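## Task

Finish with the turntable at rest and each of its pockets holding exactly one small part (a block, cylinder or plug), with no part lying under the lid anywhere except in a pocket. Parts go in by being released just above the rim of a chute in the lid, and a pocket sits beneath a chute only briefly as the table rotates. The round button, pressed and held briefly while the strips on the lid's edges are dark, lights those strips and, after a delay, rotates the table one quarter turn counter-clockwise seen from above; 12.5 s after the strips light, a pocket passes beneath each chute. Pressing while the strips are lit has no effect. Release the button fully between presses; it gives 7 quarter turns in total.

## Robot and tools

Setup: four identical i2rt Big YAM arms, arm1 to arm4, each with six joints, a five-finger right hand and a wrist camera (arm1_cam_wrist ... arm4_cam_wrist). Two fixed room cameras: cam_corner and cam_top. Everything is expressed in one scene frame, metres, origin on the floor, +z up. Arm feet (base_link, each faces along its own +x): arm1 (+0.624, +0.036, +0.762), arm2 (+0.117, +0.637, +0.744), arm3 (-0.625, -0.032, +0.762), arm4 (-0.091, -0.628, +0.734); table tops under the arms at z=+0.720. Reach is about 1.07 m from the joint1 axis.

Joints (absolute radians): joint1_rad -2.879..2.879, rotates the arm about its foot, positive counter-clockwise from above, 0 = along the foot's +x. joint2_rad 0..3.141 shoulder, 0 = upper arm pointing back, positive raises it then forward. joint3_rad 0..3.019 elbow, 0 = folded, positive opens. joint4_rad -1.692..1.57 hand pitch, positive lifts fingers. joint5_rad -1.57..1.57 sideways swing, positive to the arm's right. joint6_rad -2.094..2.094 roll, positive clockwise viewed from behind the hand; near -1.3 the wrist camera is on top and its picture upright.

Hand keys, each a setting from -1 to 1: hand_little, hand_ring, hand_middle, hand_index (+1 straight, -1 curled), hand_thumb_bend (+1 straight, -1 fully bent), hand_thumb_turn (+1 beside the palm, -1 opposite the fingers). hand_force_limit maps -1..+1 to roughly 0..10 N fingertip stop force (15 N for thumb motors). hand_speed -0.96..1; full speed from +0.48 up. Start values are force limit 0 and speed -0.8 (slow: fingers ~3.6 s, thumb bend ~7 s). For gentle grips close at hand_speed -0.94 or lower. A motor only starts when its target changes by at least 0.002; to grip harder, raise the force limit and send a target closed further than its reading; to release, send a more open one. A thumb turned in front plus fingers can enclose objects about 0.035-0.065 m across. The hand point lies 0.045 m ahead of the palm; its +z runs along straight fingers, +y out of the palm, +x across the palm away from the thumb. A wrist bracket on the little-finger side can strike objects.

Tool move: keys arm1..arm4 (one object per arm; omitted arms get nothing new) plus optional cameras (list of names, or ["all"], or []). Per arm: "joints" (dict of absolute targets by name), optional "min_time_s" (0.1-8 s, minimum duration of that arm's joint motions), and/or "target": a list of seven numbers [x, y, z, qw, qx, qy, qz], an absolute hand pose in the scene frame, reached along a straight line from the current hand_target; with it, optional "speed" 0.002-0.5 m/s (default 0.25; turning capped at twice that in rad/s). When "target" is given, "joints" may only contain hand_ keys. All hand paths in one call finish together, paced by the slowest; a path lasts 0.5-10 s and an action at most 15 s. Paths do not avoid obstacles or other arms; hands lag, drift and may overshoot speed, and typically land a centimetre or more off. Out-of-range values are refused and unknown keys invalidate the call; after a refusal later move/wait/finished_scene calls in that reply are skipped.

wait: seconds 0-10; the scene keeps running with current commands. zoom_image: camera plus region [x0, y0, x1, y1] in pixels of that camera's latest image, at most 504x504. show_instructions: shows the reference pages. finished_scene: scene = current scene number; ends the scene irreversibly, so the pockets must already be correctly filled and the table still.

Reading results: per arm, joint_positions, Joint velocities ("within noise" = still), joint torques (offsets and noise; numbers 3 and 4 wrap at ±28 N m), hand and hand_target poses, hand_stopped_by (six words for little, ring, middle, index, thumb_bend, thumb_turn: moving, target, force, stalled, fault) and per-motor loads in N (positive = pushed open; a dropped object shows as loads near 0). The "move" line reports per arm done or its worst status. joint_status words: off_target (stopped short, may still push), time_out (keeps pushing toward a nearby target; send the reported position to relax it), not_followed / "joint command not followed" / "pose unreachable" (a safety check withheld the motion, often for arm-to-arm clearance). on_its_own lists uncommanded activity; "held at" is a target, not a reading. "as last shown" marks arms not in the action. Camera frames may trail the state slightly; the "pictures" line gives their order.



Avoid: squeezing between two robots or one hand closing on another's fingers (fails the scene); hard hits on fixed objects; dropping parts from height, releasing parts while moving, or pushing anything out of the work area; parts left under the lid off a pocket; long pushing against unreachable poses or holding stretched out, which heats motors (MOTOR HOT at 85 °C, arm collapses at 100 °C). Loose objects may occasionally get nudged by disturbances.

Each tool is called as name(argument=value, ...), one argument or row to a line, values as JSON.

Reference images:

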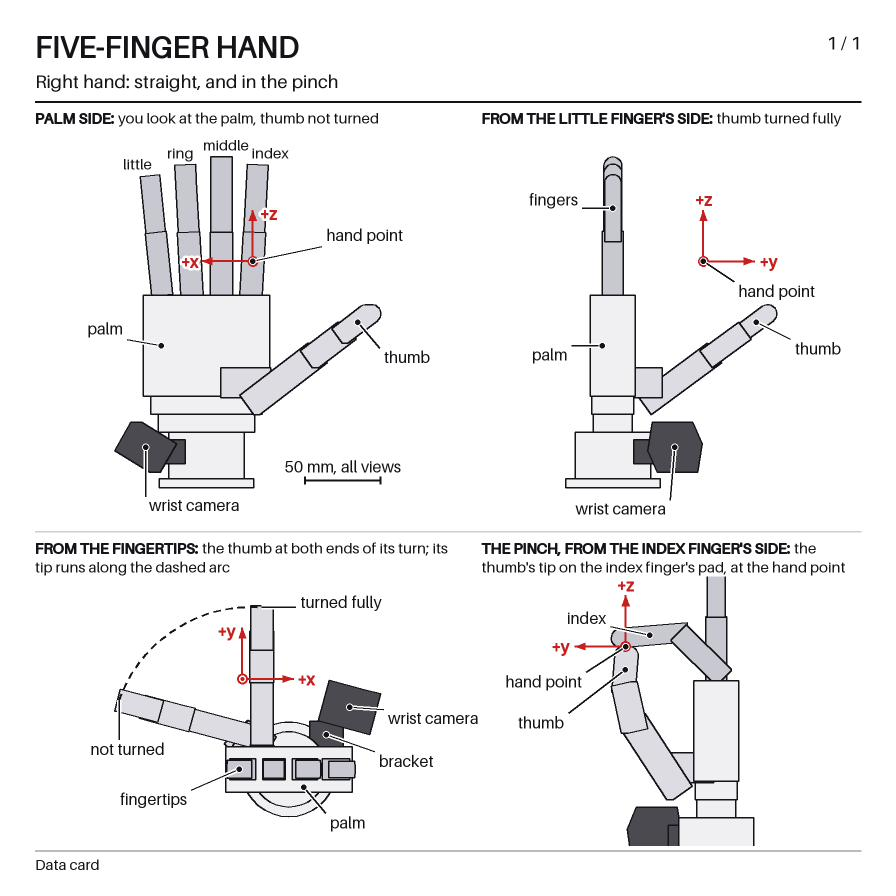

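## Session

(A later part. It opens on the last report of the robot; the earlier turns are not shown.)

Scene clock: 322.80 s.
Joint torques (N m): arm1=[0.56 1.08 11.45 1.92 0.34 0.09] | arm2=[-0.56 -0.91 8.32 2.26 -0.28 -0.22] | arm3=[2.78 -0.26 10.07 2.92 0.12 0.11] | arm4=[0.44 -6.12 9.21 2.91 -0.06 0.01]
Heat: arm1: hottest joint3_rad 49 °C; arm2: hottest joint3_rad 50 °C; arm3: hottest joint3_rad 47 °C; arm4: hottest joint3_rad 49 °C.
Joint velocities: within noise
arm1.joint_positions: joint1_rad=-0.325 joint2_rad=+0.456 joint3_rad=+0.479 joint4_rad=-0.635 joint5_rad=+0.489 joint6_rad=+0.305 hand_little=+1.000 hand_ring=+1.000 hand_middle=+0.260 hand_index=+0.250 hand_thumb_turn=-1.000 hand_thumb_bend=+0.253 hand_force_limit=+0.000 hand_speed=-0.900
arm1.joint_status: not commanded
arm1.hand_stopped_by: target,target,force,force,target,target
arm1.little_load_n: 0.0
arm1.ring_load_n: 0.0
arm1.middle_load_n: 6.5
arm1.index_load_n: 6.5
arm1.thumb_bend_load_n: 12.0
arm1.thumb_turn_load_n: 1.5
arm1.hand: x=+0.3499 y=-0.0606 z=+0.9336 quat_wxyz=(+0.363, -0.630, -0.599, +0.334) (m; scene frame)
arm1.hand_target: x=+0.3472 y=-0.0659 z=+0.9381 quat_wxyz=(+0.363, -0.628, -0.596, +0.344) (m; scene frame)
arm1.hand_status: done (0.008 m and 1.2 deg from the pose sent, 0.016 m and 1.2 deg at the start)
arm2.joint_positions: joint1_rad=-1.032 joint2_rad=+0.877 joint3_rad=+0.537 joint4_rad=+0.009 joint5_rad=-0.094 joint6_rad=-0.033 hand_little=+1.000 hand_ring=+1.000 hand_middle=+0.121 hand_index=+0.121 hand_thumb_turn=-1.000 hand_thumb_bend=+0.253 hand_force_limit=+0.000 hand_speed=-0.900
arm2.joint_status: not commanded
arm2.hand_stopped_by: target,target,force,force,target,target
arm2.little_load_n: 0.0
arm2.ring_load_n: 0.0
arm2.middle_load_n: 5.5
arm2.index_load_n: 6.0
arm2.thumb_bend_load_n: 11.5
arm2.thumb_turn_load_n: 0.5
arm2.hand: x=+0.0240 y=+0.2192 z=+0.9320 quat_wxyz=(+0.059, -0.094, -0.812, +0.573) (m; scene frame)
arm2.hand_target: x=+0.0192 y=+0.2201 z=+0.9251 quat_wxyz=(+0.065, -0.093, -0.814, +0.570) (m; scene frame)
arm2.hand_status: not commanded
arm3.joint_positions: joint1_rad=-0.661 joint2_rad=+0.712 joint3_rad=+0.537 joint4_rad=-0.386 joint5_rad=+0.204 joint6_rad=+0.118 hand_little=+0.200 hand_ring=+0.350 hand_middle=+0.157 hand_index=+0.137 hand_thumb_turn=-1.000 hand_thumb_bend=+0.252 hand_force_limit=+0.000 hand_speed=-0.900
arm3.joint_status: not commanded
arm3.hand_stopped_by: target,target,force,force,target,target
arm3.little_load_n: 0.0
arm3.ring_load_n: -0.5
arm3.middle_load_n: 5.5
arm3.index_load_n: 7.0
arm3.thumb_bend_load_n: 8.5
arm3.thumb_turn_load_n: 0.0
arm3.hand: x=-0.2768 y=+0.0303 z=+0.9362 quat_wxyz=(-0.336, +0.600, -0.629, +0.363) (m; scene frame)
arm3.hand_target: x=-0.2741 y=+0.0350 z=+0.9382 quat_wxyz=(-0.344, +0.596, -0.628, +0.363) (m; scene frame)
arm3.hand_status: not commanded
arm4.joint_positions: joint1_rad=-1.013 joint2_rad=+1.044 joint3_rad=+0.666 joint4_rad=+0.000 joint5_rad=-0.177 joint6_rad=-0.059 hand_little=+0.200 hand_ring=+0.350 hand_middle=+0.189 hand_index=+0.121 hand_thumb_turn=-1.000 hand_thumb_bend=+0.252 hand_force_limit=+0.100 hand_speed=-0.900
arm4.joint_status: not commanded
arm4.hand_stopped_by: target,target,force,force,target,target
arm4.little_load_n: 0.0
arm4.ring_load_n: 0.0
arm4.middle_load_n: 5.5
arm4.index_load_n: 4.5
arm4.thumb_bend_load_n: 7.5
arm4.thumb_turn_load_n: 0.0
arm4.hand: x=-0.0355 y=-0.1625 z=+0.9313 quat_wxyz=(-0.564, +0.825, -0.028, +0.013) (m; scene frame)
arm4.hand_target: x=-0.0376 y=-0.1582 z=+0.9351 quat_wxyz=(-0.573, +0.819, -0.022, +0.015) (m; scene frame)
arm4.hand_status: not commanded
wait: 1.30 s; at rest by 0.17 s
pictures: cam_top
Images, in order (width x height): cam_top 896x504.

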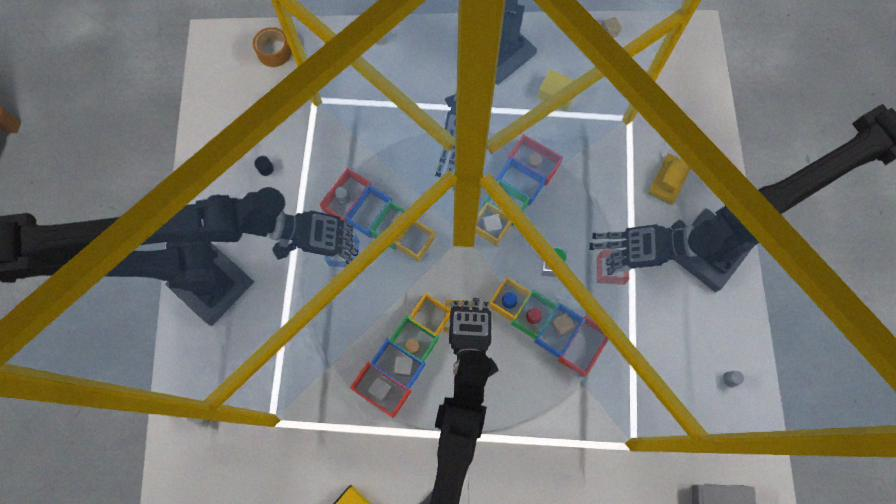

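wait(
  seconds=1.25,
  cameras=[],
)

move(
  arm1={"joints": {"hand_index": 0.9, "hand_middle": 0.9, "hand_thumb_bend": 0.6, "hand_speed": 1}},
  arm2={"joints": {"hand_index": 0.9, "hand_middle": 0.9, "hand_thumb_bend": 0.6, "hand_speed": 1}},
  arm3={"joints": {"hand_index": 0.9, "hand_middle": 0.9, "hand_ring": 0.9, "hand_thumb_bend": 0.6, "hand_speed": 1}},
  arm4={"joints": {"hand_index": 0.9, "hand_middle": 0.9, "hand_ring": 0.9, "hand_thumb_bend": 0.6, "hand_speed": 1}},
  cameras=["cam_top", "cam_corner", "arm1_cam_wrist", "arm2_cam_wrist", "arm3_cam_wrist", "arm4_cam_wrist"],
)

Scene clock: 324.60 s.
Joint torques (N m): arm1=[0.32 1.03 11.43 1.94 0.33 0.09] | arm2=[-0.38 -0.97 8.35 2.36 -0.29 -0.21] | arm3=[2.67 -0.21 10.19 2.93 0.13 0.09] | arm4=[0.44 -6.12 9.21 2.91 -0.06 0.01]
Heat: arm1: hottest joint3_rad 49 °C; arm2: hottest joint3_rad 50 °C; arm3: hottest joint3_rad 48 °C; arm4: hottest joint3_rad 49 °C.
Joint velocities: within noise
arm1.joint_positions: joint1_rad=-0.325 joint2_rad=+0.456 joint3_rad=+0.479 joint4_rad=-0.635 joint5_rad=+0.489 joint6_rad=+0.305 hand_little=+1.000 hand_ring=+1.000 hand_middle=+0.260 hand_index=+0.250 hand_thumb_turn=-1.000 hand_thumb_bend=+0.253 hand_force_limit=+0.000 hand_speed=-0.900
arm1.joint_status: not commanded
arm1.hand_stopped_by: target,target,force,force,target,target
arm1.little_load_n: 0.0
arm1.ring_load_n: 0.0
arm1.middle_load_n: 6.5
arm1.index_load_n: 7.0
arm1.thumb_bend_load_n: 12.0
arm1.thumb_turn_load_n: 2.0
arm1.hand: x=+0.3499 y=-0.0606 z=+0.9336 quat_wxyz=(+0.363, -0.630, -0.599, +0.334) (m; scene frame)
arm1.hand_target: x=+0.3472 y=-0.0659 z=+0.9381 quat_wxyz=(+0.363, -0.628, -0.596, +0.344) (m; scene frame)
arm1.hand_status: done (0.008 m and 1.2 deg from the pose sent, 0.016 m and 1.2 deg at the start)
arm2.joint_positions: joint1_rad=-1.032 joint2_rad=+0.877 joint3_rad=+0.537 joint4_rad=+0.009 joint5_rad=-0.094 joint6_rad=-0.033 hand_little=+1.000 hand_ring=+1.000 hand_middle=+0.121 hand_index=+0.121 hand_thumb_turn=-1.000 hand_thumb_bend=+0.253 hand_force_limit=+0.000 hand_speed=-0.900
arm2.joint_status: not commanded
arm2.hand_stopped_by: target,target,force,force,target,target
arm2.little_load_n: 0.0
arm2.ring_load_n: 0.0
arm2.middle_load_n: 5.5
arm2.index_load_n: 6.0
arm2.thumb_bend_load_n: 11.5
arm2.thumb_turn_load_n: 0.5
arm2.hand: x=+0.0240 y=+0.2192 z=+0.9320 quat_wxyz=(+0.059, -0.094, -0.812, +0.573) (m; scene frame)
arm2.hand_target: x=+0.0192 y=+0.2201 z=+0.9251 quat_wxyz=(+0.065, -0.093, -0.814, +0.570) (m; scene frame)
arm2.hand_status: not commanded
arm3.joint_positions: joint1_rad=-0.661 joint2_rad=+0.712 joint3_rad=+0.537 joint4_rad=-0.386 joint5_rad=+0.204 joint6_rad=+0.118 hand_little=+0.200 hand_ring=+0.350 hand_middle=+0.157 hand_index=+0.137 hand_thumb_turn=-1.000 hand_thumb_bend=+0.252 hand_force_limit=+0.000 hand_speed=-0.900
arm3.joint_status: not commanded
arm3.hand_stopped_by: target,target,force,force,target,target
arm3.little_load_n: 0.0
arm3.ring_load_n: 0.0
arm3.middle_load_n: 5.5
arm3.index_load_n: 6.5
arm3.thumb_bend_load_n: 8.5
arm3.thumb_turn_load_n: 0.0
arm3.hand: x=-0.2768 y=+0.0303 z=+0.9362 quat_wxyz=(-0.336, +0.600, -0.629, +0.363) (m; scene frame)
arm3.hand_target: x=-0.2741 y=+0.0350 z=+0.9382 quat_wxyz=(-0.344, +0.596, -0.628, +0.363) (m; scene frame)
arm3.hand_status: not commanded
arm4.joint_positions: joint1_rad=-1.013 joint2_rad=+1.044 joint3_rad=+0.666 joint4_rad=+0.000 joint5_rad=-0.177 joint6_rad=-0.059 hand_little=+0.200 hand_ring=+0.350 hand_middle=+0.189 hand_index=+0.121 hand_thumb_turn=-1.000 hand_thumb_bend=+0.252 hand_force_limit=+0.100 hand_speed=-0.900
arm4.joint_status: not commanded
arm4.hand_stopped_by: target,target,force,force,target,target
arm4.little_load_n: 0.0
arm4.ring_load_n: 0.0
arm4.middle_load_n: 5.0
arm4.index_load_n: 4.5
arm4.thumb_bend_load_n: 7.5
arm4.thumb_turn_load_n: -0.5
arm4.hand: x=-0.0355 y=-0.1625 z=+0.9313 quat_wxyz=(-0.564, +0.825, -0.028, +0.013) (m; scene frame)
arm4.hand_target: x=-0.0376 y=-0.1582 z=+0.9351 quat_wxyz=(-0.573, +0.819, -0.022, +0.015) (m; scene frame)
arm4.hand_status: not commanded
wait: 1.27 s; at rest from the start
pictures: none
No camera images: "cameras" was empty.

Scene clock: 325.27 s.
Joint torques (N m): arm1=[0.5 1.14 11.55 1.77 0.3 0.08] | arm2=[-0.67 -1.32 8.29 2.32 -0.28 -0.22] | arm3=[3.02 -0.32 10.1 2.89 0.13 0.09] | arm4=[0.38 -6.18 9.22 2.82 -0.06 0.01]
Heat: arm1: hottest joint3_rad 49 °C; arm2: hottest joint3_rad 50 °C; arm3: hottest joint3_rad 48 °C; arm4: hottest joint3_rad 49 °C.
move: arm1 done; arm2 done; arm3 done; arm4 done
Joint velocities: within noise
arm1.joint_positions: joint1_rad=-0.324 joint2_rad=+0.456 joint3_rad=+0.479 joint4_rad=-0.631 joint5_rad=+0.490 joint6_rad=+0.306 hand_little=+1.000 hand_ring=+1.000 hand_middle=+0.900 hand_index=+0.900 hand_thumb_turn=-1.000 hand_thumb_bend=+0.600 hand_force_limit=+0.000 hand_speed=+1.000
arm1.joint_status: all done
arm1.hand_stopped_by: target,target,target,target,target,target
arm1.little_load_n: 0.0
arm1.ring_load_n: 0.0
arm1.middle_load_n: 0.0
arm1.index_load_n: 0.0
arm1.thumb_bend_load_n: 0.0
arm1.thumb_turn_load_n: 0.0
arm1.hand: x=+0.3491 y=-0.0610 z=+0.9345 quat_wxyz=(+0.364, -0.630, -0.598, +0.336) (m; scene frame)
arm1.hand_target: x=+0.3472 y=-0.0659 z=+0.9381 quat_wxyz=(+0.363, -0.628, -0.596, +0.344) (m; scene frame)
arm1.hand_status: not commanded
arm2.joint_positions: joint1_rad=-1.032 joint2_rad=+0.877 joint3_rad=+0.537 joint4_rad=+0.010 joint5_rad=-0.094 joint6_rad=-0.033 hand_little=+1.000 hand_ring=+1.000 hand_middle=+0.900 hand_index=+0.900 hand_thumb_turn=-1.000 hand_thumb_bend=+0.600 hand_force_limit=+0.000 hand_speed=+1.000
arm2.joint_status: all done
arm2.hand_stopped_by: target,target,target,target,target,target
arm2.little_load_n: 0.0
arm2.ring_load_n: 0.0
arm2.middle_load_n: 0.0
arm2.index_load_n: 0.0
arm2.thumb_bend_load_n: 0.0
arm2.thumb_turn_load_n: 0.0
arm2.hand: x=+0.0239 y=+0.2191 z=+0.9323 quat_wxyz=(+0.060, -0.094, -0.812, +0.573) (m; scene frame)
arm2.hand_target: x=+0.0192 y=+0.2202 z=+0.9251 quat_wxyz=(+0.065, -0.093, -0.814, +0.570) (m; scene frame)
arm2.hand_status: not commanded
arm3.joint_positions: joint1_rad=-0.661 joint2_rad=+0.712 joint3_rad=+0.537 joint4_rad=-0.384 joint5_rad=+0.204 joint6_rad=+0.118 hand_little=+0.200 hand_ring=+0.900 hand_middle=+0.900 hand_index=+0.900 hand_thumb_turn=-1.000 hand_thumb_bend=+0.600 hand_force_limit=+0.000 hand_speed=+1.000
arm3.joint_status: all done
arm3.hand_stopped_by: target,target,target,target,target,target
arm3.little_load_n: 0.0
arm3.ring_load_n: 0.0
arm3.middle_load_n: 0.0
arm3.index_load_n: 0.0
arm3.thumb_bend_load_n: 0.0
arm3.thumb_turn_load_n: 0.0
arm3.hand: x=-0.2765 y=+0.0304 z=+0.9366 quat_wxyz=(-0.336, +0.599, -0.629, +0.364) (m; scene frame)
arm3.hand_target: x=-0.2741 y=+0.0350 z=+0.9382 quat_wxyz=(-0.344, +0.596, -0.628, +0.363) (m; scene frame)
arm3.hand_status: not commanded
arm4.joint_positions: joint1_rad=-1.013 joint2_rad=+1.044 joint3_rad=+0.666 joint4_rad=+0.003 joint5_rad=-0.177 joint6_rad=-0.059 hand_little=+0.200 hand_ring=+0.900 hand_middle=+0.900 hand_index=+0.900 hand_thumb_turn=-1.000 hand_thumb_bend=+0.600 hand_force_limit=+0.100 hand_speed=+1.000
arm4.joint_status: all done
arm4.hand_stopped_by: target,target,target,target,target,target
arm4.little_load_n: 0.0
arm4.ring_load_n: 0.0
arm4.middle_load_n: 0.0
arm4.index_load_n: 0.0
arm4.thumb_bend_load_n: 0.0
arm4.thumb_turn_load_n: 0.0
arm4.hand: x=-0.0354 y=-0.1621 z=+0.9319 quat_wxyz=(-0.565, +0.824, -0.028, +0.013) (m; scene frame)
arm4.hand_target: x=-0.0376 y=-0.1582 z=+0.9351 quat_wxyz=(-0.573, +0.819, -0.022, +0.015) (m; scene frame)
arm4.hand_status: not commanded
pictures: arm1_cam_wrist, arm2_cam_wrist, arm3_cam_wrist, arm4_cam_wrist, cam_corner, cam_top
Images, in order (width x height): arm1_cam_wrist 616x616, arm2_cam_wrist 616x616, arm3_cam_wrist 616x616, arm4_cam_wrist 616x616, cam_corner 896x504, cam_top 896x504.

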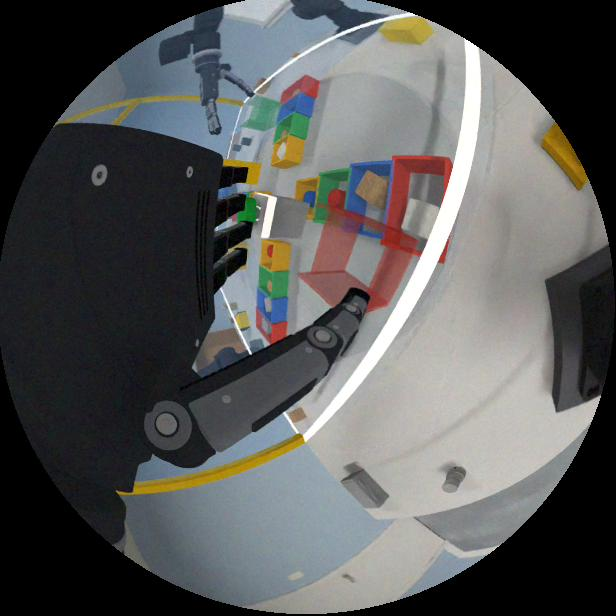

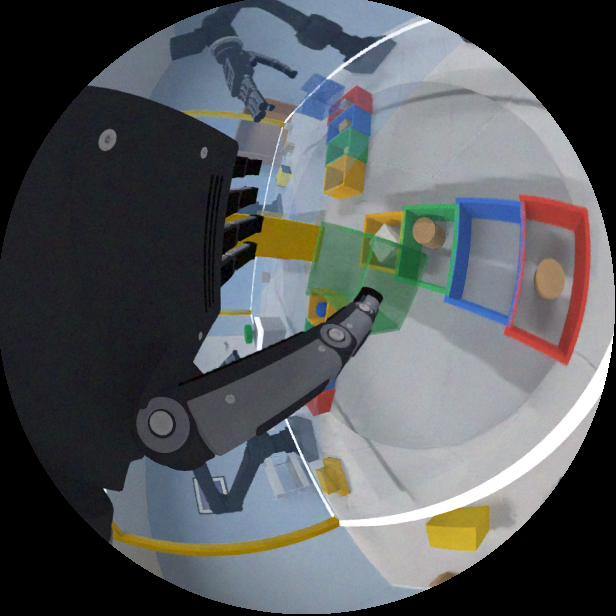

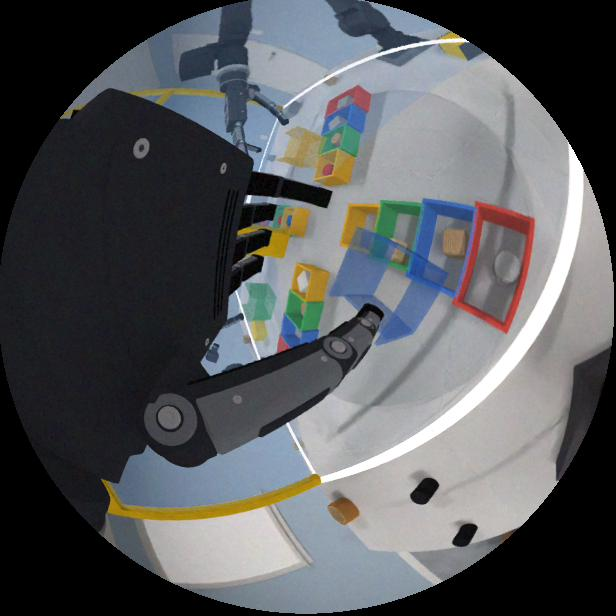

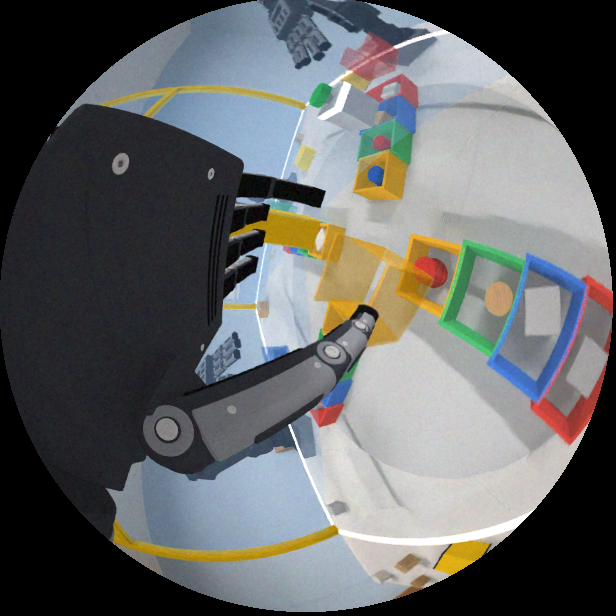

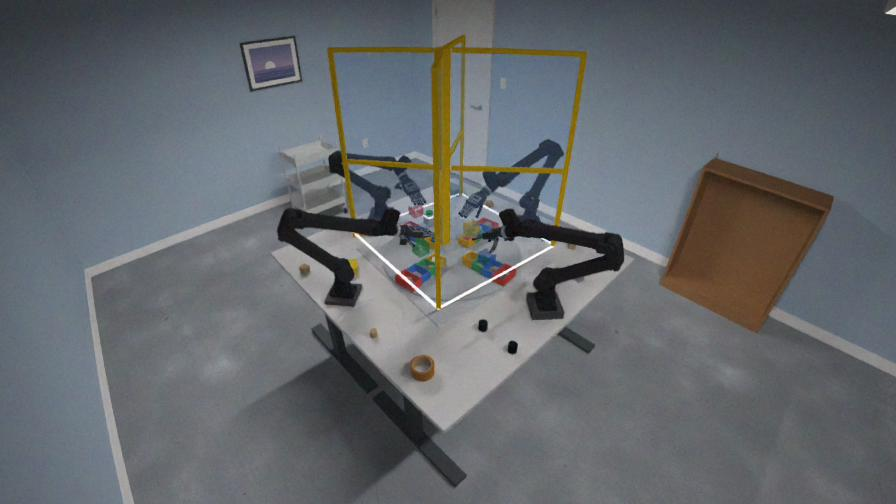

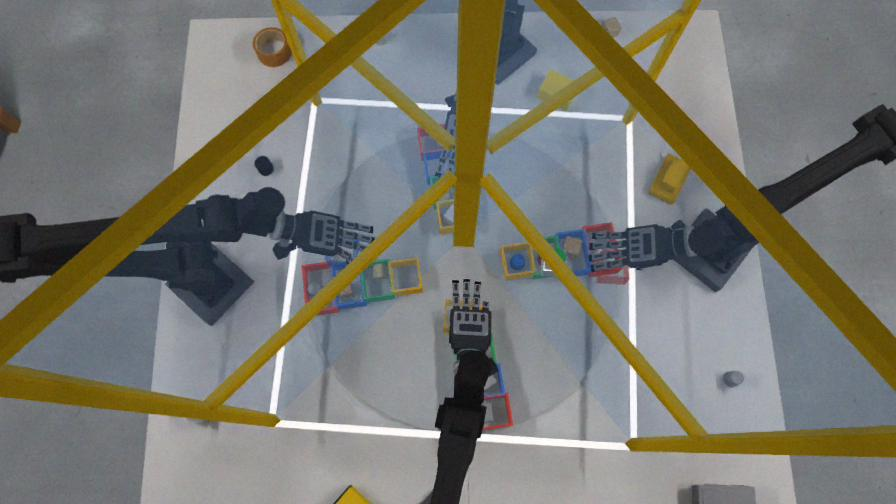

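move(
  arm1={"target": [0.35, -0.05, 1.05, 0.3627, -0.6282, -0.5962, 0.3442], "speed": 0.25},
  arm2={"target": [0.03, 0.235, 1.05, 0.0649, -0.0927, -0.814, 0.57], "speed": 0.25},
  arm3={"target": [-0.295, 0.025, 1.05, 0.3442, -0.5961, 0.6282, -0.3627], "speed": 0.25},
  arm4={"target": [-0.04, -0.18, 1.05, 0.5734, -0.8189, 0.0214, -0.015], "speed": 0.25},
  cameras=[],
)

move(
  arm2={"joints": {"joint2_rad": 0.637, "joint3_rad": 1.319, "joint4_rad": -1.25, "joint5_rad": 0, "joint6_rad": 0}, "min_time_s": 2.5},
  arm3={"joints": {"joint1_rad": -2.6, "joint2_rad": 0.628, "joint3_rad": 1.317, "joint4_rad": -1.25, "joint5_rad": 0, "joint6_rad": 0, "hand_index": 0.6, "hand_middle": 0.6, "hand_ring": 1, "hand_little": 1, "hand_thumb_bend": 0.25, "hand_speed": 0}, "min_time_s": 4},
  arm4={"joints": {"joint2_rad": 0.62, "joint3_rad": 1.3, "joint4_rad": -1.23, "joint5_rad": 0, "joint6_rad": 0, "hand_index": 0.6, "hand_middle": 0.6, "hand_ring": 1, "hand_little": 1, "hand_thumb_bend": 0.25, "hand_speed": 0, "hand_force_limit": 0}, "min_time_s": 2.5},
  cameras=["cam_top", "arm1_cam_wrist", "arm2_cam_wrist", "arm3_cam_wrist", "arm4_cam_wrist"],
)

zoom_image(
  camera="cam_top",
  region=[310, 130, 610, 430],
)

Scene clock: 329.47 s.
Joint torques (N m): arm1=[-1.32 1.32 14.95 1.06 0.14 -0.05] | arm2=[1.38 -0.32 13.11 1.37 -0.02 -0.13] | arm3=[1.32 0.26 13.75 1.94 0.05 -0.07] | arm4=[-0.38 -4.89 15.3 1.52 -0.23 -0.02]
Heat: arm1: hottest joint3_rad 50 °C; arm2: hottest joint3_rad 50 °C; arm3: hottest joint3_rad 48 °C; arm4: hottest joint3_rad 49 °C.
move: arm1 off_target; arm2 off_target; arm3 off_target; arm4 off_target
Joint velocities: within noise
arm1.joint_positions: joint1_rad=-0.383 joint2_rad=+0.476 joint3_rad=+0.734 joint4_rad=-0.863 joint5_rad=+0.426 joint6_rad=+0.269 hand_little=+1.000 hand_ring=+1.000 hand_middle=+0.900 hand_index=+0.900 hand_thumb_turn=-1.000 hand_thumb_bend=+0.600 hand_force_limit=+0.000 hand_speed=+1.000
arm1.joint_status: not commanded
arm1.hand_stopped_by: target,target,target,target,target,target
arm1.little_load_n: 0.0
arm1.ring_load_n: 0.0
arm1.middle_load_n: 0.0
arm1.index_load_n: 0.0
arm1.thumb_bend_load_n: 0.0
arm1.thumb_turn_load_n: 0.0
arm1.hand: x=+0.3541 y=-0.0518 z=+1.0271 quat_wxyz=(+0.356, -0.629, -0.605, +0.334) (m; scene frame)
arm1.hand_target: x=+0.3505 y=-0.0499 z=+1.0496 quat_wxyz=(+0.363, -0.628, -0.596, +0.344) (m; scene frame)
arm1.hand_status: off_target (0.023 m and 1.7 deg from the pose sent, 0.116 m and 1.0 deg at the start)
arm2.joint_positions: joint1_rad=-1.027 joint2_rad=+0.743 joint3_rad=+0.754 joint4_rad=-0.375 joint5_rad=-0.075 joint6_rad=-0.033 hand_little=+1.000 hand_ring=+1.000 hand_middle=+0.900 hand_index=+0.900 hand_thumb_turn=-1.000 hand_thumb_bend=+0.600 hand_force_limit=+0.000 hand_speed=+1.000
arm2.joint_status: not commanded
arm2.hand_stopped_by: target,target,target,target,target,target
arm2.little_load_n: 0.0
arm2.ring_load_n: 0.0
arm2.middle_load_n: -0.5
arm2.index_load_n: 0.0
arm2.thumb_bend_load_n: 0.0
arm2.thumb_turn_load_n: 0.5
arm2.hand: x=+0.0291 y=+0.2429 z=+1.0276 quat_wxyz=(+0.063, -0.099, -0.821, +0.559) (m; scene frame)
arm2.hand_target: x=+0.0302 y=+0.2358 z=+1.0497 quat_wxyz=(+0.065, -0.093, -0.814, +0.570) (m; scene frame)
arm2.hand_status: off_target (0.024 m and 1.7 deg from the pose sent, 0.119 m and 0.8 deg at the start)
arm3.joint_positions: joint1_rad=-0.673 joint2_rad=+0.636 joint3_rad=+0.763 joint4_rad=-0.700 joint5_rad=+0.178 joint6_rad=+0.118 hand_little=+0.200 hand_ring=+0.900 hand_middle=+0.900 hand_index=+0.900 hand_thumb_turn=-1.000 hand_thumb_bend=+0.600 hand_force_limit=+0.000 hand_speed=+1.000
arm3.joint_status: not commanded
arm3.hand_stopped_by: target,target,target,target,target,target
arm3.little_load_n: 0.0
arm3.ring_load_n: 0.0
arm3.middle_load_n: 0.0
arm3.index_load_n: 0.0
arm3.thumb_bend_load_n: 0.0
arm3.thumb_turn_load_n: 0.0
arm3.hand: x=-0.2992 y=+0.0283 z=+1.0292 quat_wxyz=(-0.336, +0.604, -0.630, +0.354) (m; scene frame)
arm3.hand_target: x=-0.2954 y=+0.0251 z=+1.0498 quat_wxyz=(-0.344, +0.596, -0.628, +0.363) (m; scene frame)
arm3.hand_status: off_target (0.022 m and 1.6 deg from the pose sent, 0.115 m and 1.0 deg at the start)
arm4.joint_positions: joint1_rad=-1.013 joint2_rad=+0.895 joint3_rad=+0.821 joint4_rad=-0.330 joint5_rad=-0.182 joint6_rad=-0.059 hand_little=+0.200 hand_ring=+0.900 hand_middle=+0.900 hand_index=+0.900 hand_thumb_turn=-1.000 hand_thumb_bend=+0.600 hand_force_limit=+0.100 hand_speed=+1.000
arm4.joint_status: not commanded
arm4.hand_stopped_by: target,target,target,target,target,target
arm4.little_load_n: 0.0
arm4.ring_load_n: 0.0
arm4.middle_load_n: 0.0
arm4.index_load_n: 0.0
arm4.thumb_bend_load_n: 0.0
arm4.thumb_turn_load_n: 0.0
arm4.hand: x=-0.0440 y=-0.1920 z=+1.0146 quat_wxyz=(-0.553, +0.832, -0.028, +0.008) (m; scene frame)
arm4.hand_target: x=-0.0404 y=-0.1819 z=+1.0497 quat_wxyz=(-0.574, +0.819, -0.022, +0.015) (m; scene frame)
arm4.hand_status: off_target (0.038 m and 3.0 deg from the pose sent, 0.120 m and 1.4 deg at the start)
pictures: none
No camera images: "cameras" was empty.

Scene clock: 333.93 s.
Joint torques (N m): arm1=[-1.32 1.14 14.91 1.01 0.13 -0.06] | arm2=[1.32 1.55 11.18 1.28 0.01 0.07] | arm3=[0.97 1.08 11.74 1.87 -0.06 -0.14] | arm4=[-0.32 -1.14 13.12 1.4 0.02 0.18]
Heat: arm1: hottest joint3_rad 50 °C; arm2: hottest joint3_rad 51 °C; arm3: hottest joint3_rad 48 °C; arm4: hottest joint3_rad 50 °C.
move: arm2 done; arm3 done; arm4 done
Joint velocities: within noise
arm1: as last shown
arm1.hand: x=+0.3542 y=-0.0518 z=+1.0271 quat_wxyz=(+0.356, -0.629, -0.605, +0.334) (m; scene frame)
arm2.joint_positions: joint1_rad=-1.027 joint2_rad=+0.640 joint3_rad=+1.279 joint4_rad=-1.242 joint5_rad=-0.003 joint6_rad=-0.014 hand_little=+1.000 hand_ring=+1.000 hand_middle=+0.900 hand_index=+0.900 hand_thumb_turn=-1.000 hand_thumb_bend=+0.600 hand_force_limit=+0.000 hand_speed=+1.000
arm2.joint_status: all done
arm2.hand_stopped_by: target,target,target,target,target,target
arm2.little_load_n: 0.0
arm2.ring_load_n: 0.0
arm2.middle_load_n: 0.0
arm2.index_load_n: 0.0
arm2.thumb_bend_load_n: 0.0
arm2.thumb_turn_load_n: 0.5
arm2.hand: x=+0.0602 y=+0.3835 z=+1.1777 quat_wxyz=(+0.070, -0.136, -0.878, +0.454) (m; scene frame)
arm2.hand_target: x=+0.0641 y=+0.3864 z=+1.1969 quat_wxyz=(+0.068, -0.137, -0.869, +0.470) (m; scene frame)
arm2.hand_status: not commanded
arm3.joint_positions: joint1_rad=-2.588 joint2_rad=+0.636 joint3_rad=+1.280 joint4_rad=-1.239 joint5_rad=+0.002 joint6_rad=+0.014 hand_little=+1.000 hand_ring=+1.000 hand_middle=+0.600 hand_index=+0.600 hand_thumb_turn=-1.000 hand_thumb_bend=+0.250 hand_force_limit=+0.000 hand_speed=+0.000
arm3.joint_status: all done
arm3.hand_stopped_by: target,target,target,target,target,target
arm3.little_load_n: 0.0
arm3.ring_load_n: 0.0
arm3.middle_load_n: 0.0
arm3.index_load_n: 0.0
arm3.thumb_bend_load_n: 0.5
arm3.thumb_turn_load_n: 0.0
arm3.hand: x=-0.6445 y=-0.2818 z=+1.2030 quat_wxyz=(+0.033, -0.087, -0.878, +0.470) (m; scene frame)
arm3.hand_target: x=-0.6470 y=-0.2752 z=+1.2202 quat_wxyz=(+0.040, -0.085, -0.870, +0.484) (m; scene frame)
arm3.hand_status: not commanded
arm4.joint_positions: joint1_rad=-1.013 joint2_rad=+0.622 joint3_rad=+1.242 joint4_rad=-1.220 joint5_rad=-0.002 joint6_rad=-0.014 hand_little=+1.000 hand_ring=+1.000 hand_middle=+0.600 hand_index=+0.600 hand_thumb_turn=-1.000 hand_thumb_bend=+0.250 hand_force_limit=+0.000 hand_speed=+0.000
arm4.joint_status: all done
arm4.hand_stopped_by: target,target,target,target,target,target
arm4.little_load_n: 0.0
arm4.ring_load_n: 0.0
arm4.middle_load_n: 0.0
arm4.index_load_n: 0.0
arm4.thumb_bend_load_n: 0.0
arm4.thumb_turn_load_n: 0.0
arm4.hand: x=-0.0578 y=-0.3764 z=+1.1611 quat_wxyz=(-0.463, +0.878, -0.103, +0.060) (m; scene frame)
arm4.hand_target: x=-0.0588 y=-0.3804 z=+1.1885 quat_wxyz=(-0.485, +0.866, -0.108, +0.061) (m; scene frame)
arm4.hand_status: not commanded
pictures: arm1_cam_wrist, arm2_cam_wrist, arm3_cam_wrist, arm4_cam_wrist, cam_top
Images, in order (width x height): arm1_cam_wrist 616x616, arm2_cam_wrist 616x616, arm3_cam_wrist 616x616, arm4_cam_wrist 616x616, cam_top 896x504.

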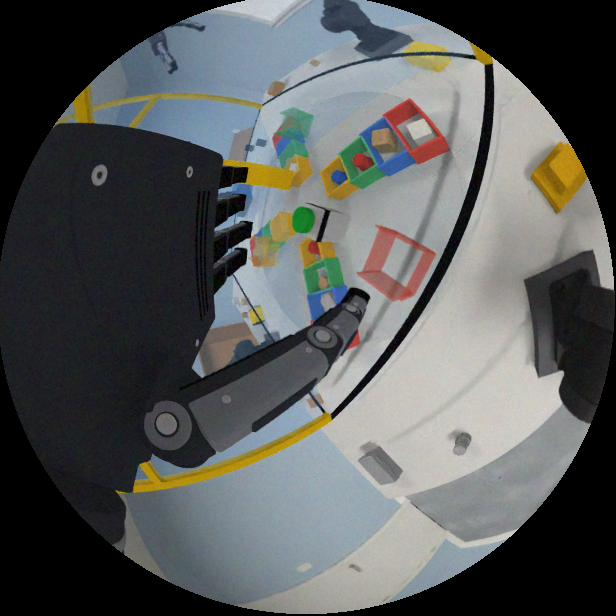

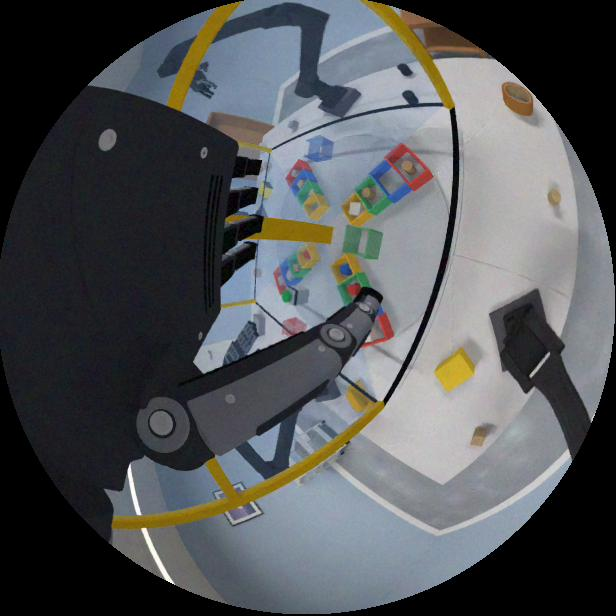

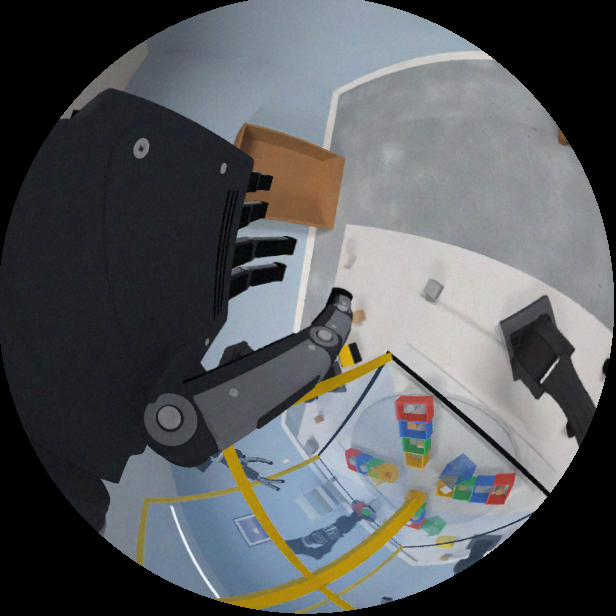

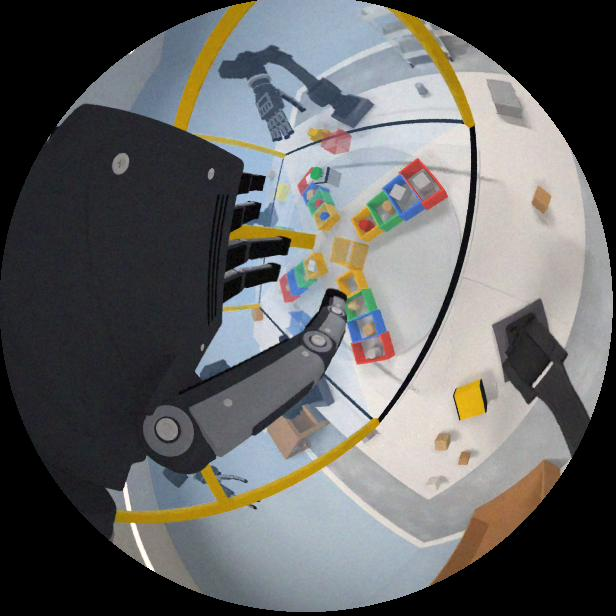

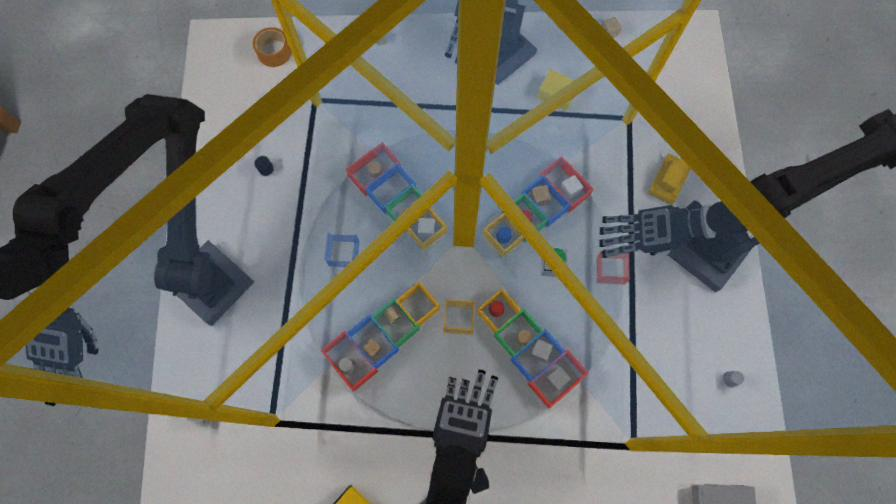

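Scaled by 1.680 from the camera's 896x504 image, which has a finer 1280x720 frame.

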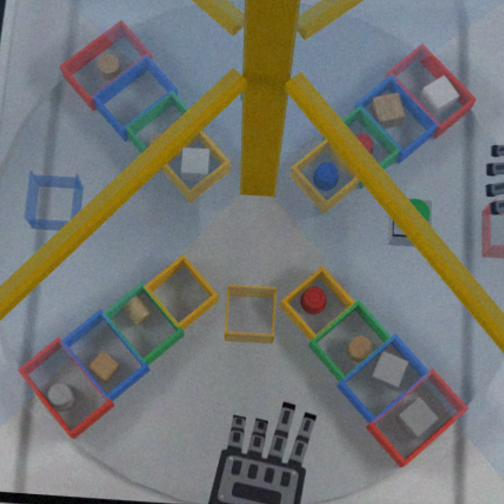

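zoom_image(
  camera="arm3_cam_wrist",
  region=[380, 240, 480, 340],
)

move(
  arm1={"joints": {"hand_index": 0.2, "hand_middle": 0.2, "hand_thumb_bend": 0.25, "hand_speed": 0}},
  arm4={"joints": {"joint1_rad": -2.3}, "min_time_s": 3},
  cameras=["arm4_cam_wrist"],
)

Scaled by 5.040 from the camera's 616x616 image, which has a finer 880x880 frame.

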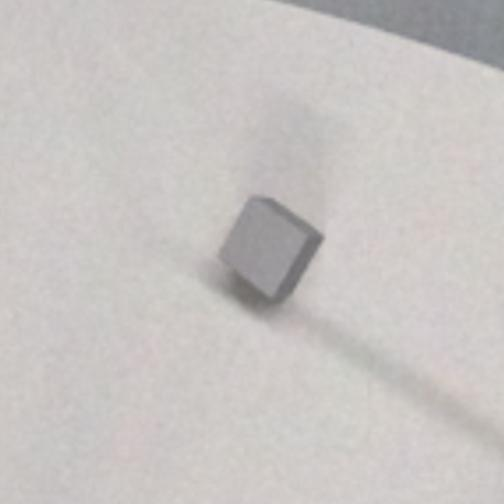

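Scene clock: 338.77 s.
Joint torques (N m): arm1=[-1.14 1.14 14.93 1.09 0.13 -0.05] | arm2=[1.08 1.32 11.18 1.21 0 0.08] | arm3=[1.2 1.67 11.77 1.87 -0.07 -0.16] | arm4=[-0.79 -1.14 13.12 1.4 -0.04 0.18]
Heat: arm1: hottest joint3_rad 51 °C; arm2: hottest joint3_rad 52 °C; arm3: hottest joint3_rad 48 °C; arm4: hottest joint3_rad 51 °C.
move: arm1 done; arm4 done
Joint velocities: within noise
arm1.joint_positions: joint1_rad=-0.383 joint2_rad=+0.476 joint3_rad=+0.734 joint4_rad=-0.863 joint5_rad=+0.425 joint6_rad=+0.268 hand_little=+1.000 hand_ring=+1.000 hand_middle=+0.200 hand_index=+0.200 hand_thumb_turn=-1.000 hand_thumb_bend=+0.250 hand_force_limit=+0.000 hand_speed=+0.000
arm1.joint_status: all done
arm1.hand_stopped_by: target,target,target,target,target,target
arm1.little_load_n: 0.0
arm1.ring_load_n: 0.0
arm1.middle_load_n: 0.0
arm1.index_load_n: 0.0
arm1.thumb_bend_load_n: 0.0
arm1.thumb_turn_load_n: 0.0
arm1.hand: x=+0.3542 y=-0.0517 z=+1.0271 quat_wxyz=(+0.356, -0.629, -0.605, +0.333) (m; scene frame)
arm1.hand_target: x=+0.3505 y=-0.0499 z=+1.0496 quat_wxyz=(+0.363, -0.628, -0.596, +0.344) (m; scene frame)
arm1.hand_status: not commanded
arm2, arm3: as last shown
arm2.thumb_turn_load_n: 0.0
arm3.thumb_bend_load_n: 0.0
arm4.joint_positions: joint1_rad=-2.292 joint2_rad=+0.622 joint3_rad=+1.242 joint4_rad=-1.220 joint5_rad=-0.001 joint6_rad=-0.014 hand_little=+1.000 hand_ring=+1.000 hand_middle=+0.600 hand_index=+0.600 hand_thumb_turn=-1.000 hand_thumb_bend=+0.250 hand_force_limit=+0.000 hand_speed=+0.000
arm4.joint_status: all done
arm4.hand_stopped_by: target,target,target,target,target,target
arm4.little_load_n: 0.0
arm4.ring_load_n: 0.0
arm4.middle_load_n: 0.0
arm4.index_load_n: 0.0
arm4.thumb_bend_load_n: 0.0
arm4.thumb_turn_load_n: 0.0
arm4.hand: x=+0.1596 y=-0.5867 z=+1.1611 quat_wxyz=(-0.335, +0.644, -0.607, +0.325) (m; scene frame)
arm4.hand_target: x=+0.1557 y=-0.5881 z=+1.1886 quat_wxyz=(-0.352, +0.628, -0.605, +0.339) (m; scene frame)
arm4.hand_status: not commanded
pictures: arm4_cam_wrist
Images, in order (width x height): arm4_cam_wrist 616x616.

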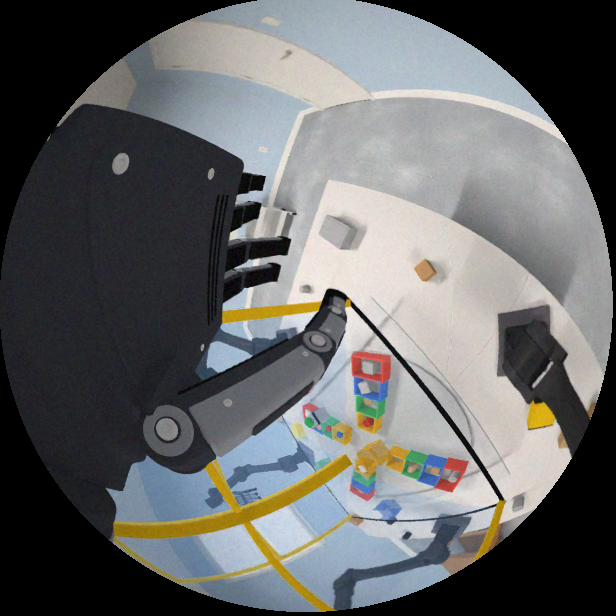

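zoom_image(
  camera="arm4_cam_wrist",
  region=[380, 220, 480, 320],
)

Scaled by 5.040 from the camera's 616x616 image, which has a finer 880x880 frame.

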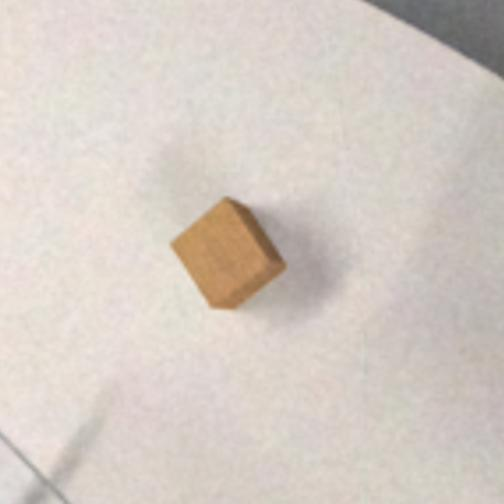

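move(
  arm3={"joints": {"joint1_rad": 1.05, "hand_index": 0.5, "hand_middle": 0.5}, "min_time_s": 7},
  arm4={"joints": {"joint1_rad": 0.92}, "min_time_s": 6},
  arm1={"target": [0.263, -0.077, 1.005, 0.0862, -0.7019, -0.7019, 0.0862], "speed": 0.2},
  cameras=["arm3_cam_wrist", "arm4_cam_wrist", "cam_top"],
)

zoom_image(
  camera="arm4_cam_wrist",
  region=[300, 190, 460, 310],
)

Scene clock: 350.53 s.
Joint torques (N m): arm1=[-1.2 -6.65 14.06 0.18 -0.04 -0.04] | arm2=[1.14 1.79 11.17 1.25 0 0.09] | arm3=[2.61 1.32 11.75 1.88 -0.02 -0.17] | arm4=[0.44 -1.08 13.11 1.4 -0.03 0.18]
Heat: arm1: hottest joint3_rad 53 °C; arm2: hottest joint3_rad 53 °C; arm3: hottest joint3_rad 47 °C; arm4: hottest joint3_rad 53 °C.
move: arm1 moving; arm3 done; arm4 done
Joint velocities: arm1=[within noise] | arm2=[within noise] | arm3=[0.093 0.005 0.002 -0.012 0.007 -0.095] | arm4=[within noise]
arm1.joint_positions: joint1_rad=-0.608 joint2_rad=+1.268 joint3_rad=+1.253 joint4_rad=-1.337 joint5_rad=+0.053 joint6_rad=+0.218 hand_little=+1.000 hand_ring=+1.000 hand_middle=+0.200 hand_index=+0.200 hand_thumb_turn=-1.000 hand_thumb_bend=+0.250 hand_force_limit=+0.000 hand_speed=+0.000
arm1.joint_status: not commanded
arm1.hand_stopped_by: target,target,target,target,target,target
arm1.little_load_n: 0.0
arm1.ring_load_n: 0.0
arm1.middle_load_n: 0.0
arm1.index_load_n: 0.0
arm1.thumb_bend_load_n: 0.0
arm1.thumb_turn_load_n: 0.0
arm1.hand: x=+0.2757 y=-0.0782 z=+0.9905 quat_wxyz=(+0.079, -0.701, -0.705, +0.075) (m; scene frame)
arm1.hand_target: x=+0.2635 y=-0.0768 z=+1.0048 quat_wxyz=(+0.086, -0.702, -0.702, +0.086) (m; scene frame)
arm1.hand_status: moving (0.019 m and 1.6 deg from the pose sent, 0.097 m and 44.5 deg at the start)
arm2: as last shown
arm3.joint_positions: joint1_rad=+1.033 joint2_rad=+0.636 joint3_rad=+1.280 joint4_rad=-1.240 joint5_rad=+0.001 joint6_rad=+0.014 hand_little=+1.000 hand_ring=+1.000 hand_middle=+0.500 hand_index=+0.500 hand_thumb_turn=-1.000 hand_thumb_bend=+0.250 hand_force_limit=+0.000 hand_speed=+0.000
arm3.joint_status: all done
arm3.hand_stopped_by: target,target,target,target,target,target
arm3.little_load_n: 0.0
arm3.ring_load_n: 0.0
arm3.middle_load_n: 0.0
arm3.index_load_n: 0.0
arm3.thumb_bend_load_n: 0.5
arm3.thumb_turn_load_n: 0.5
arm3.hand: x=-0.7353 y=+0.2020 z=+1.1986 quat_wxyz=(-0.459, +0.876, +0.130, -0.069) (m; scene frame)
arm3.hand_target: x=-0.7367 y=+0.1947 z=+1.2160 quat_wxyz=(-0.474, +0.866, +0.142, -0.072) (m; scene frame)
arm3.hand_status: not commanded
arm4.joint_positions: joint1_rad=+0.912 joint2_rad=+0.622 joint3_rad=+1.242 joint4_rad=-1.220 joint5_rad=-0.001 joint6_rad=-0.014 hand_little=+1.000 hand_ring=+1.000 hand_middle=+0.600 hand_index=+0.600 hand_thumb_turn=-1.000 hand_thumb_bend=+0.250 hand_force_limit=+0.000 hand_speed=+0.000
arm4.joint_status: all done
arm4.hand_stopped_by: target,target,target,target,target,target
arm4.little_load_n: 0.0
arm4.ring_load_n: 0.0
arm4.middle_load_n: 0.0
arm4.index_load_n: 0.0
arm4.thumb_bend_load_n: 0.0
arm4.thumb_turn_load_n: 0.0
arm4.hand: x=-0.3373 y=-0.6840 z=+1.1613 quat_wxyz=(-0.314, +0.586, +0.662, -0.346) (m; scene frame)
arm4.hand_target: x=-0.3326 y=-0.6862 z=+1.1887 quat_wxyz=(-0.325, +0.580, +0.651, -0.365) (m; scene frame)
arm4.hand_status: not commanded
pictures: arm3_cam_wrist, arm4_cam_wrist, cam_top
Images, in order (width x height): arm3_cam_wrist 616x616, arm4_cam_wrist 616x616, cam_top 896x504.

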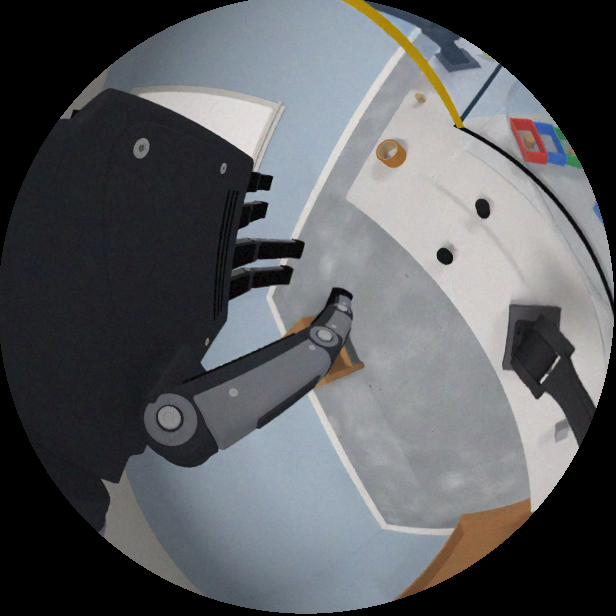

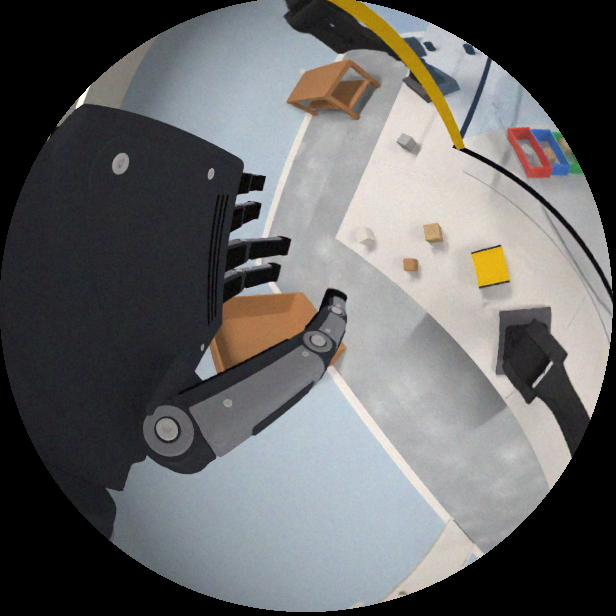

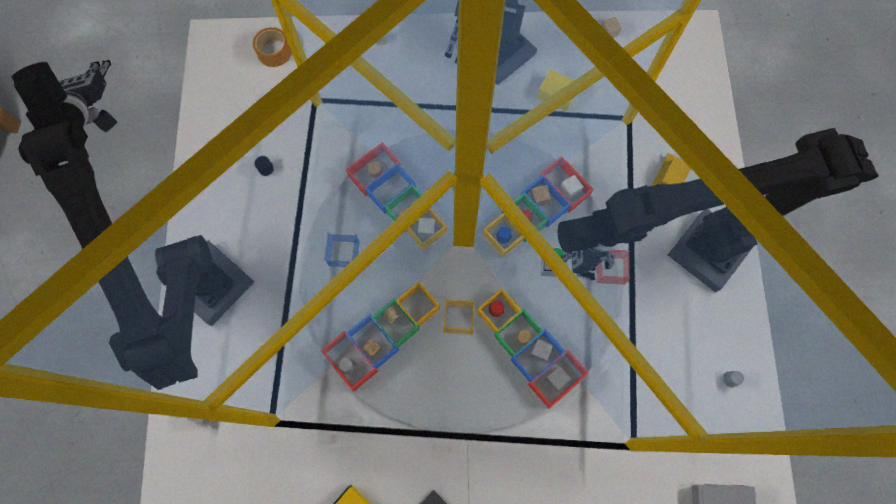

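Scaled by 3.150 from the camera's 616x616 image, which has a finer 880x880 frame.

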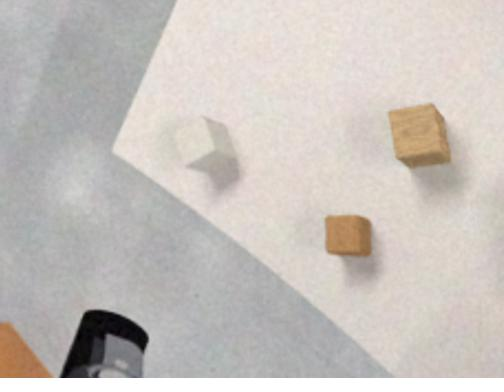

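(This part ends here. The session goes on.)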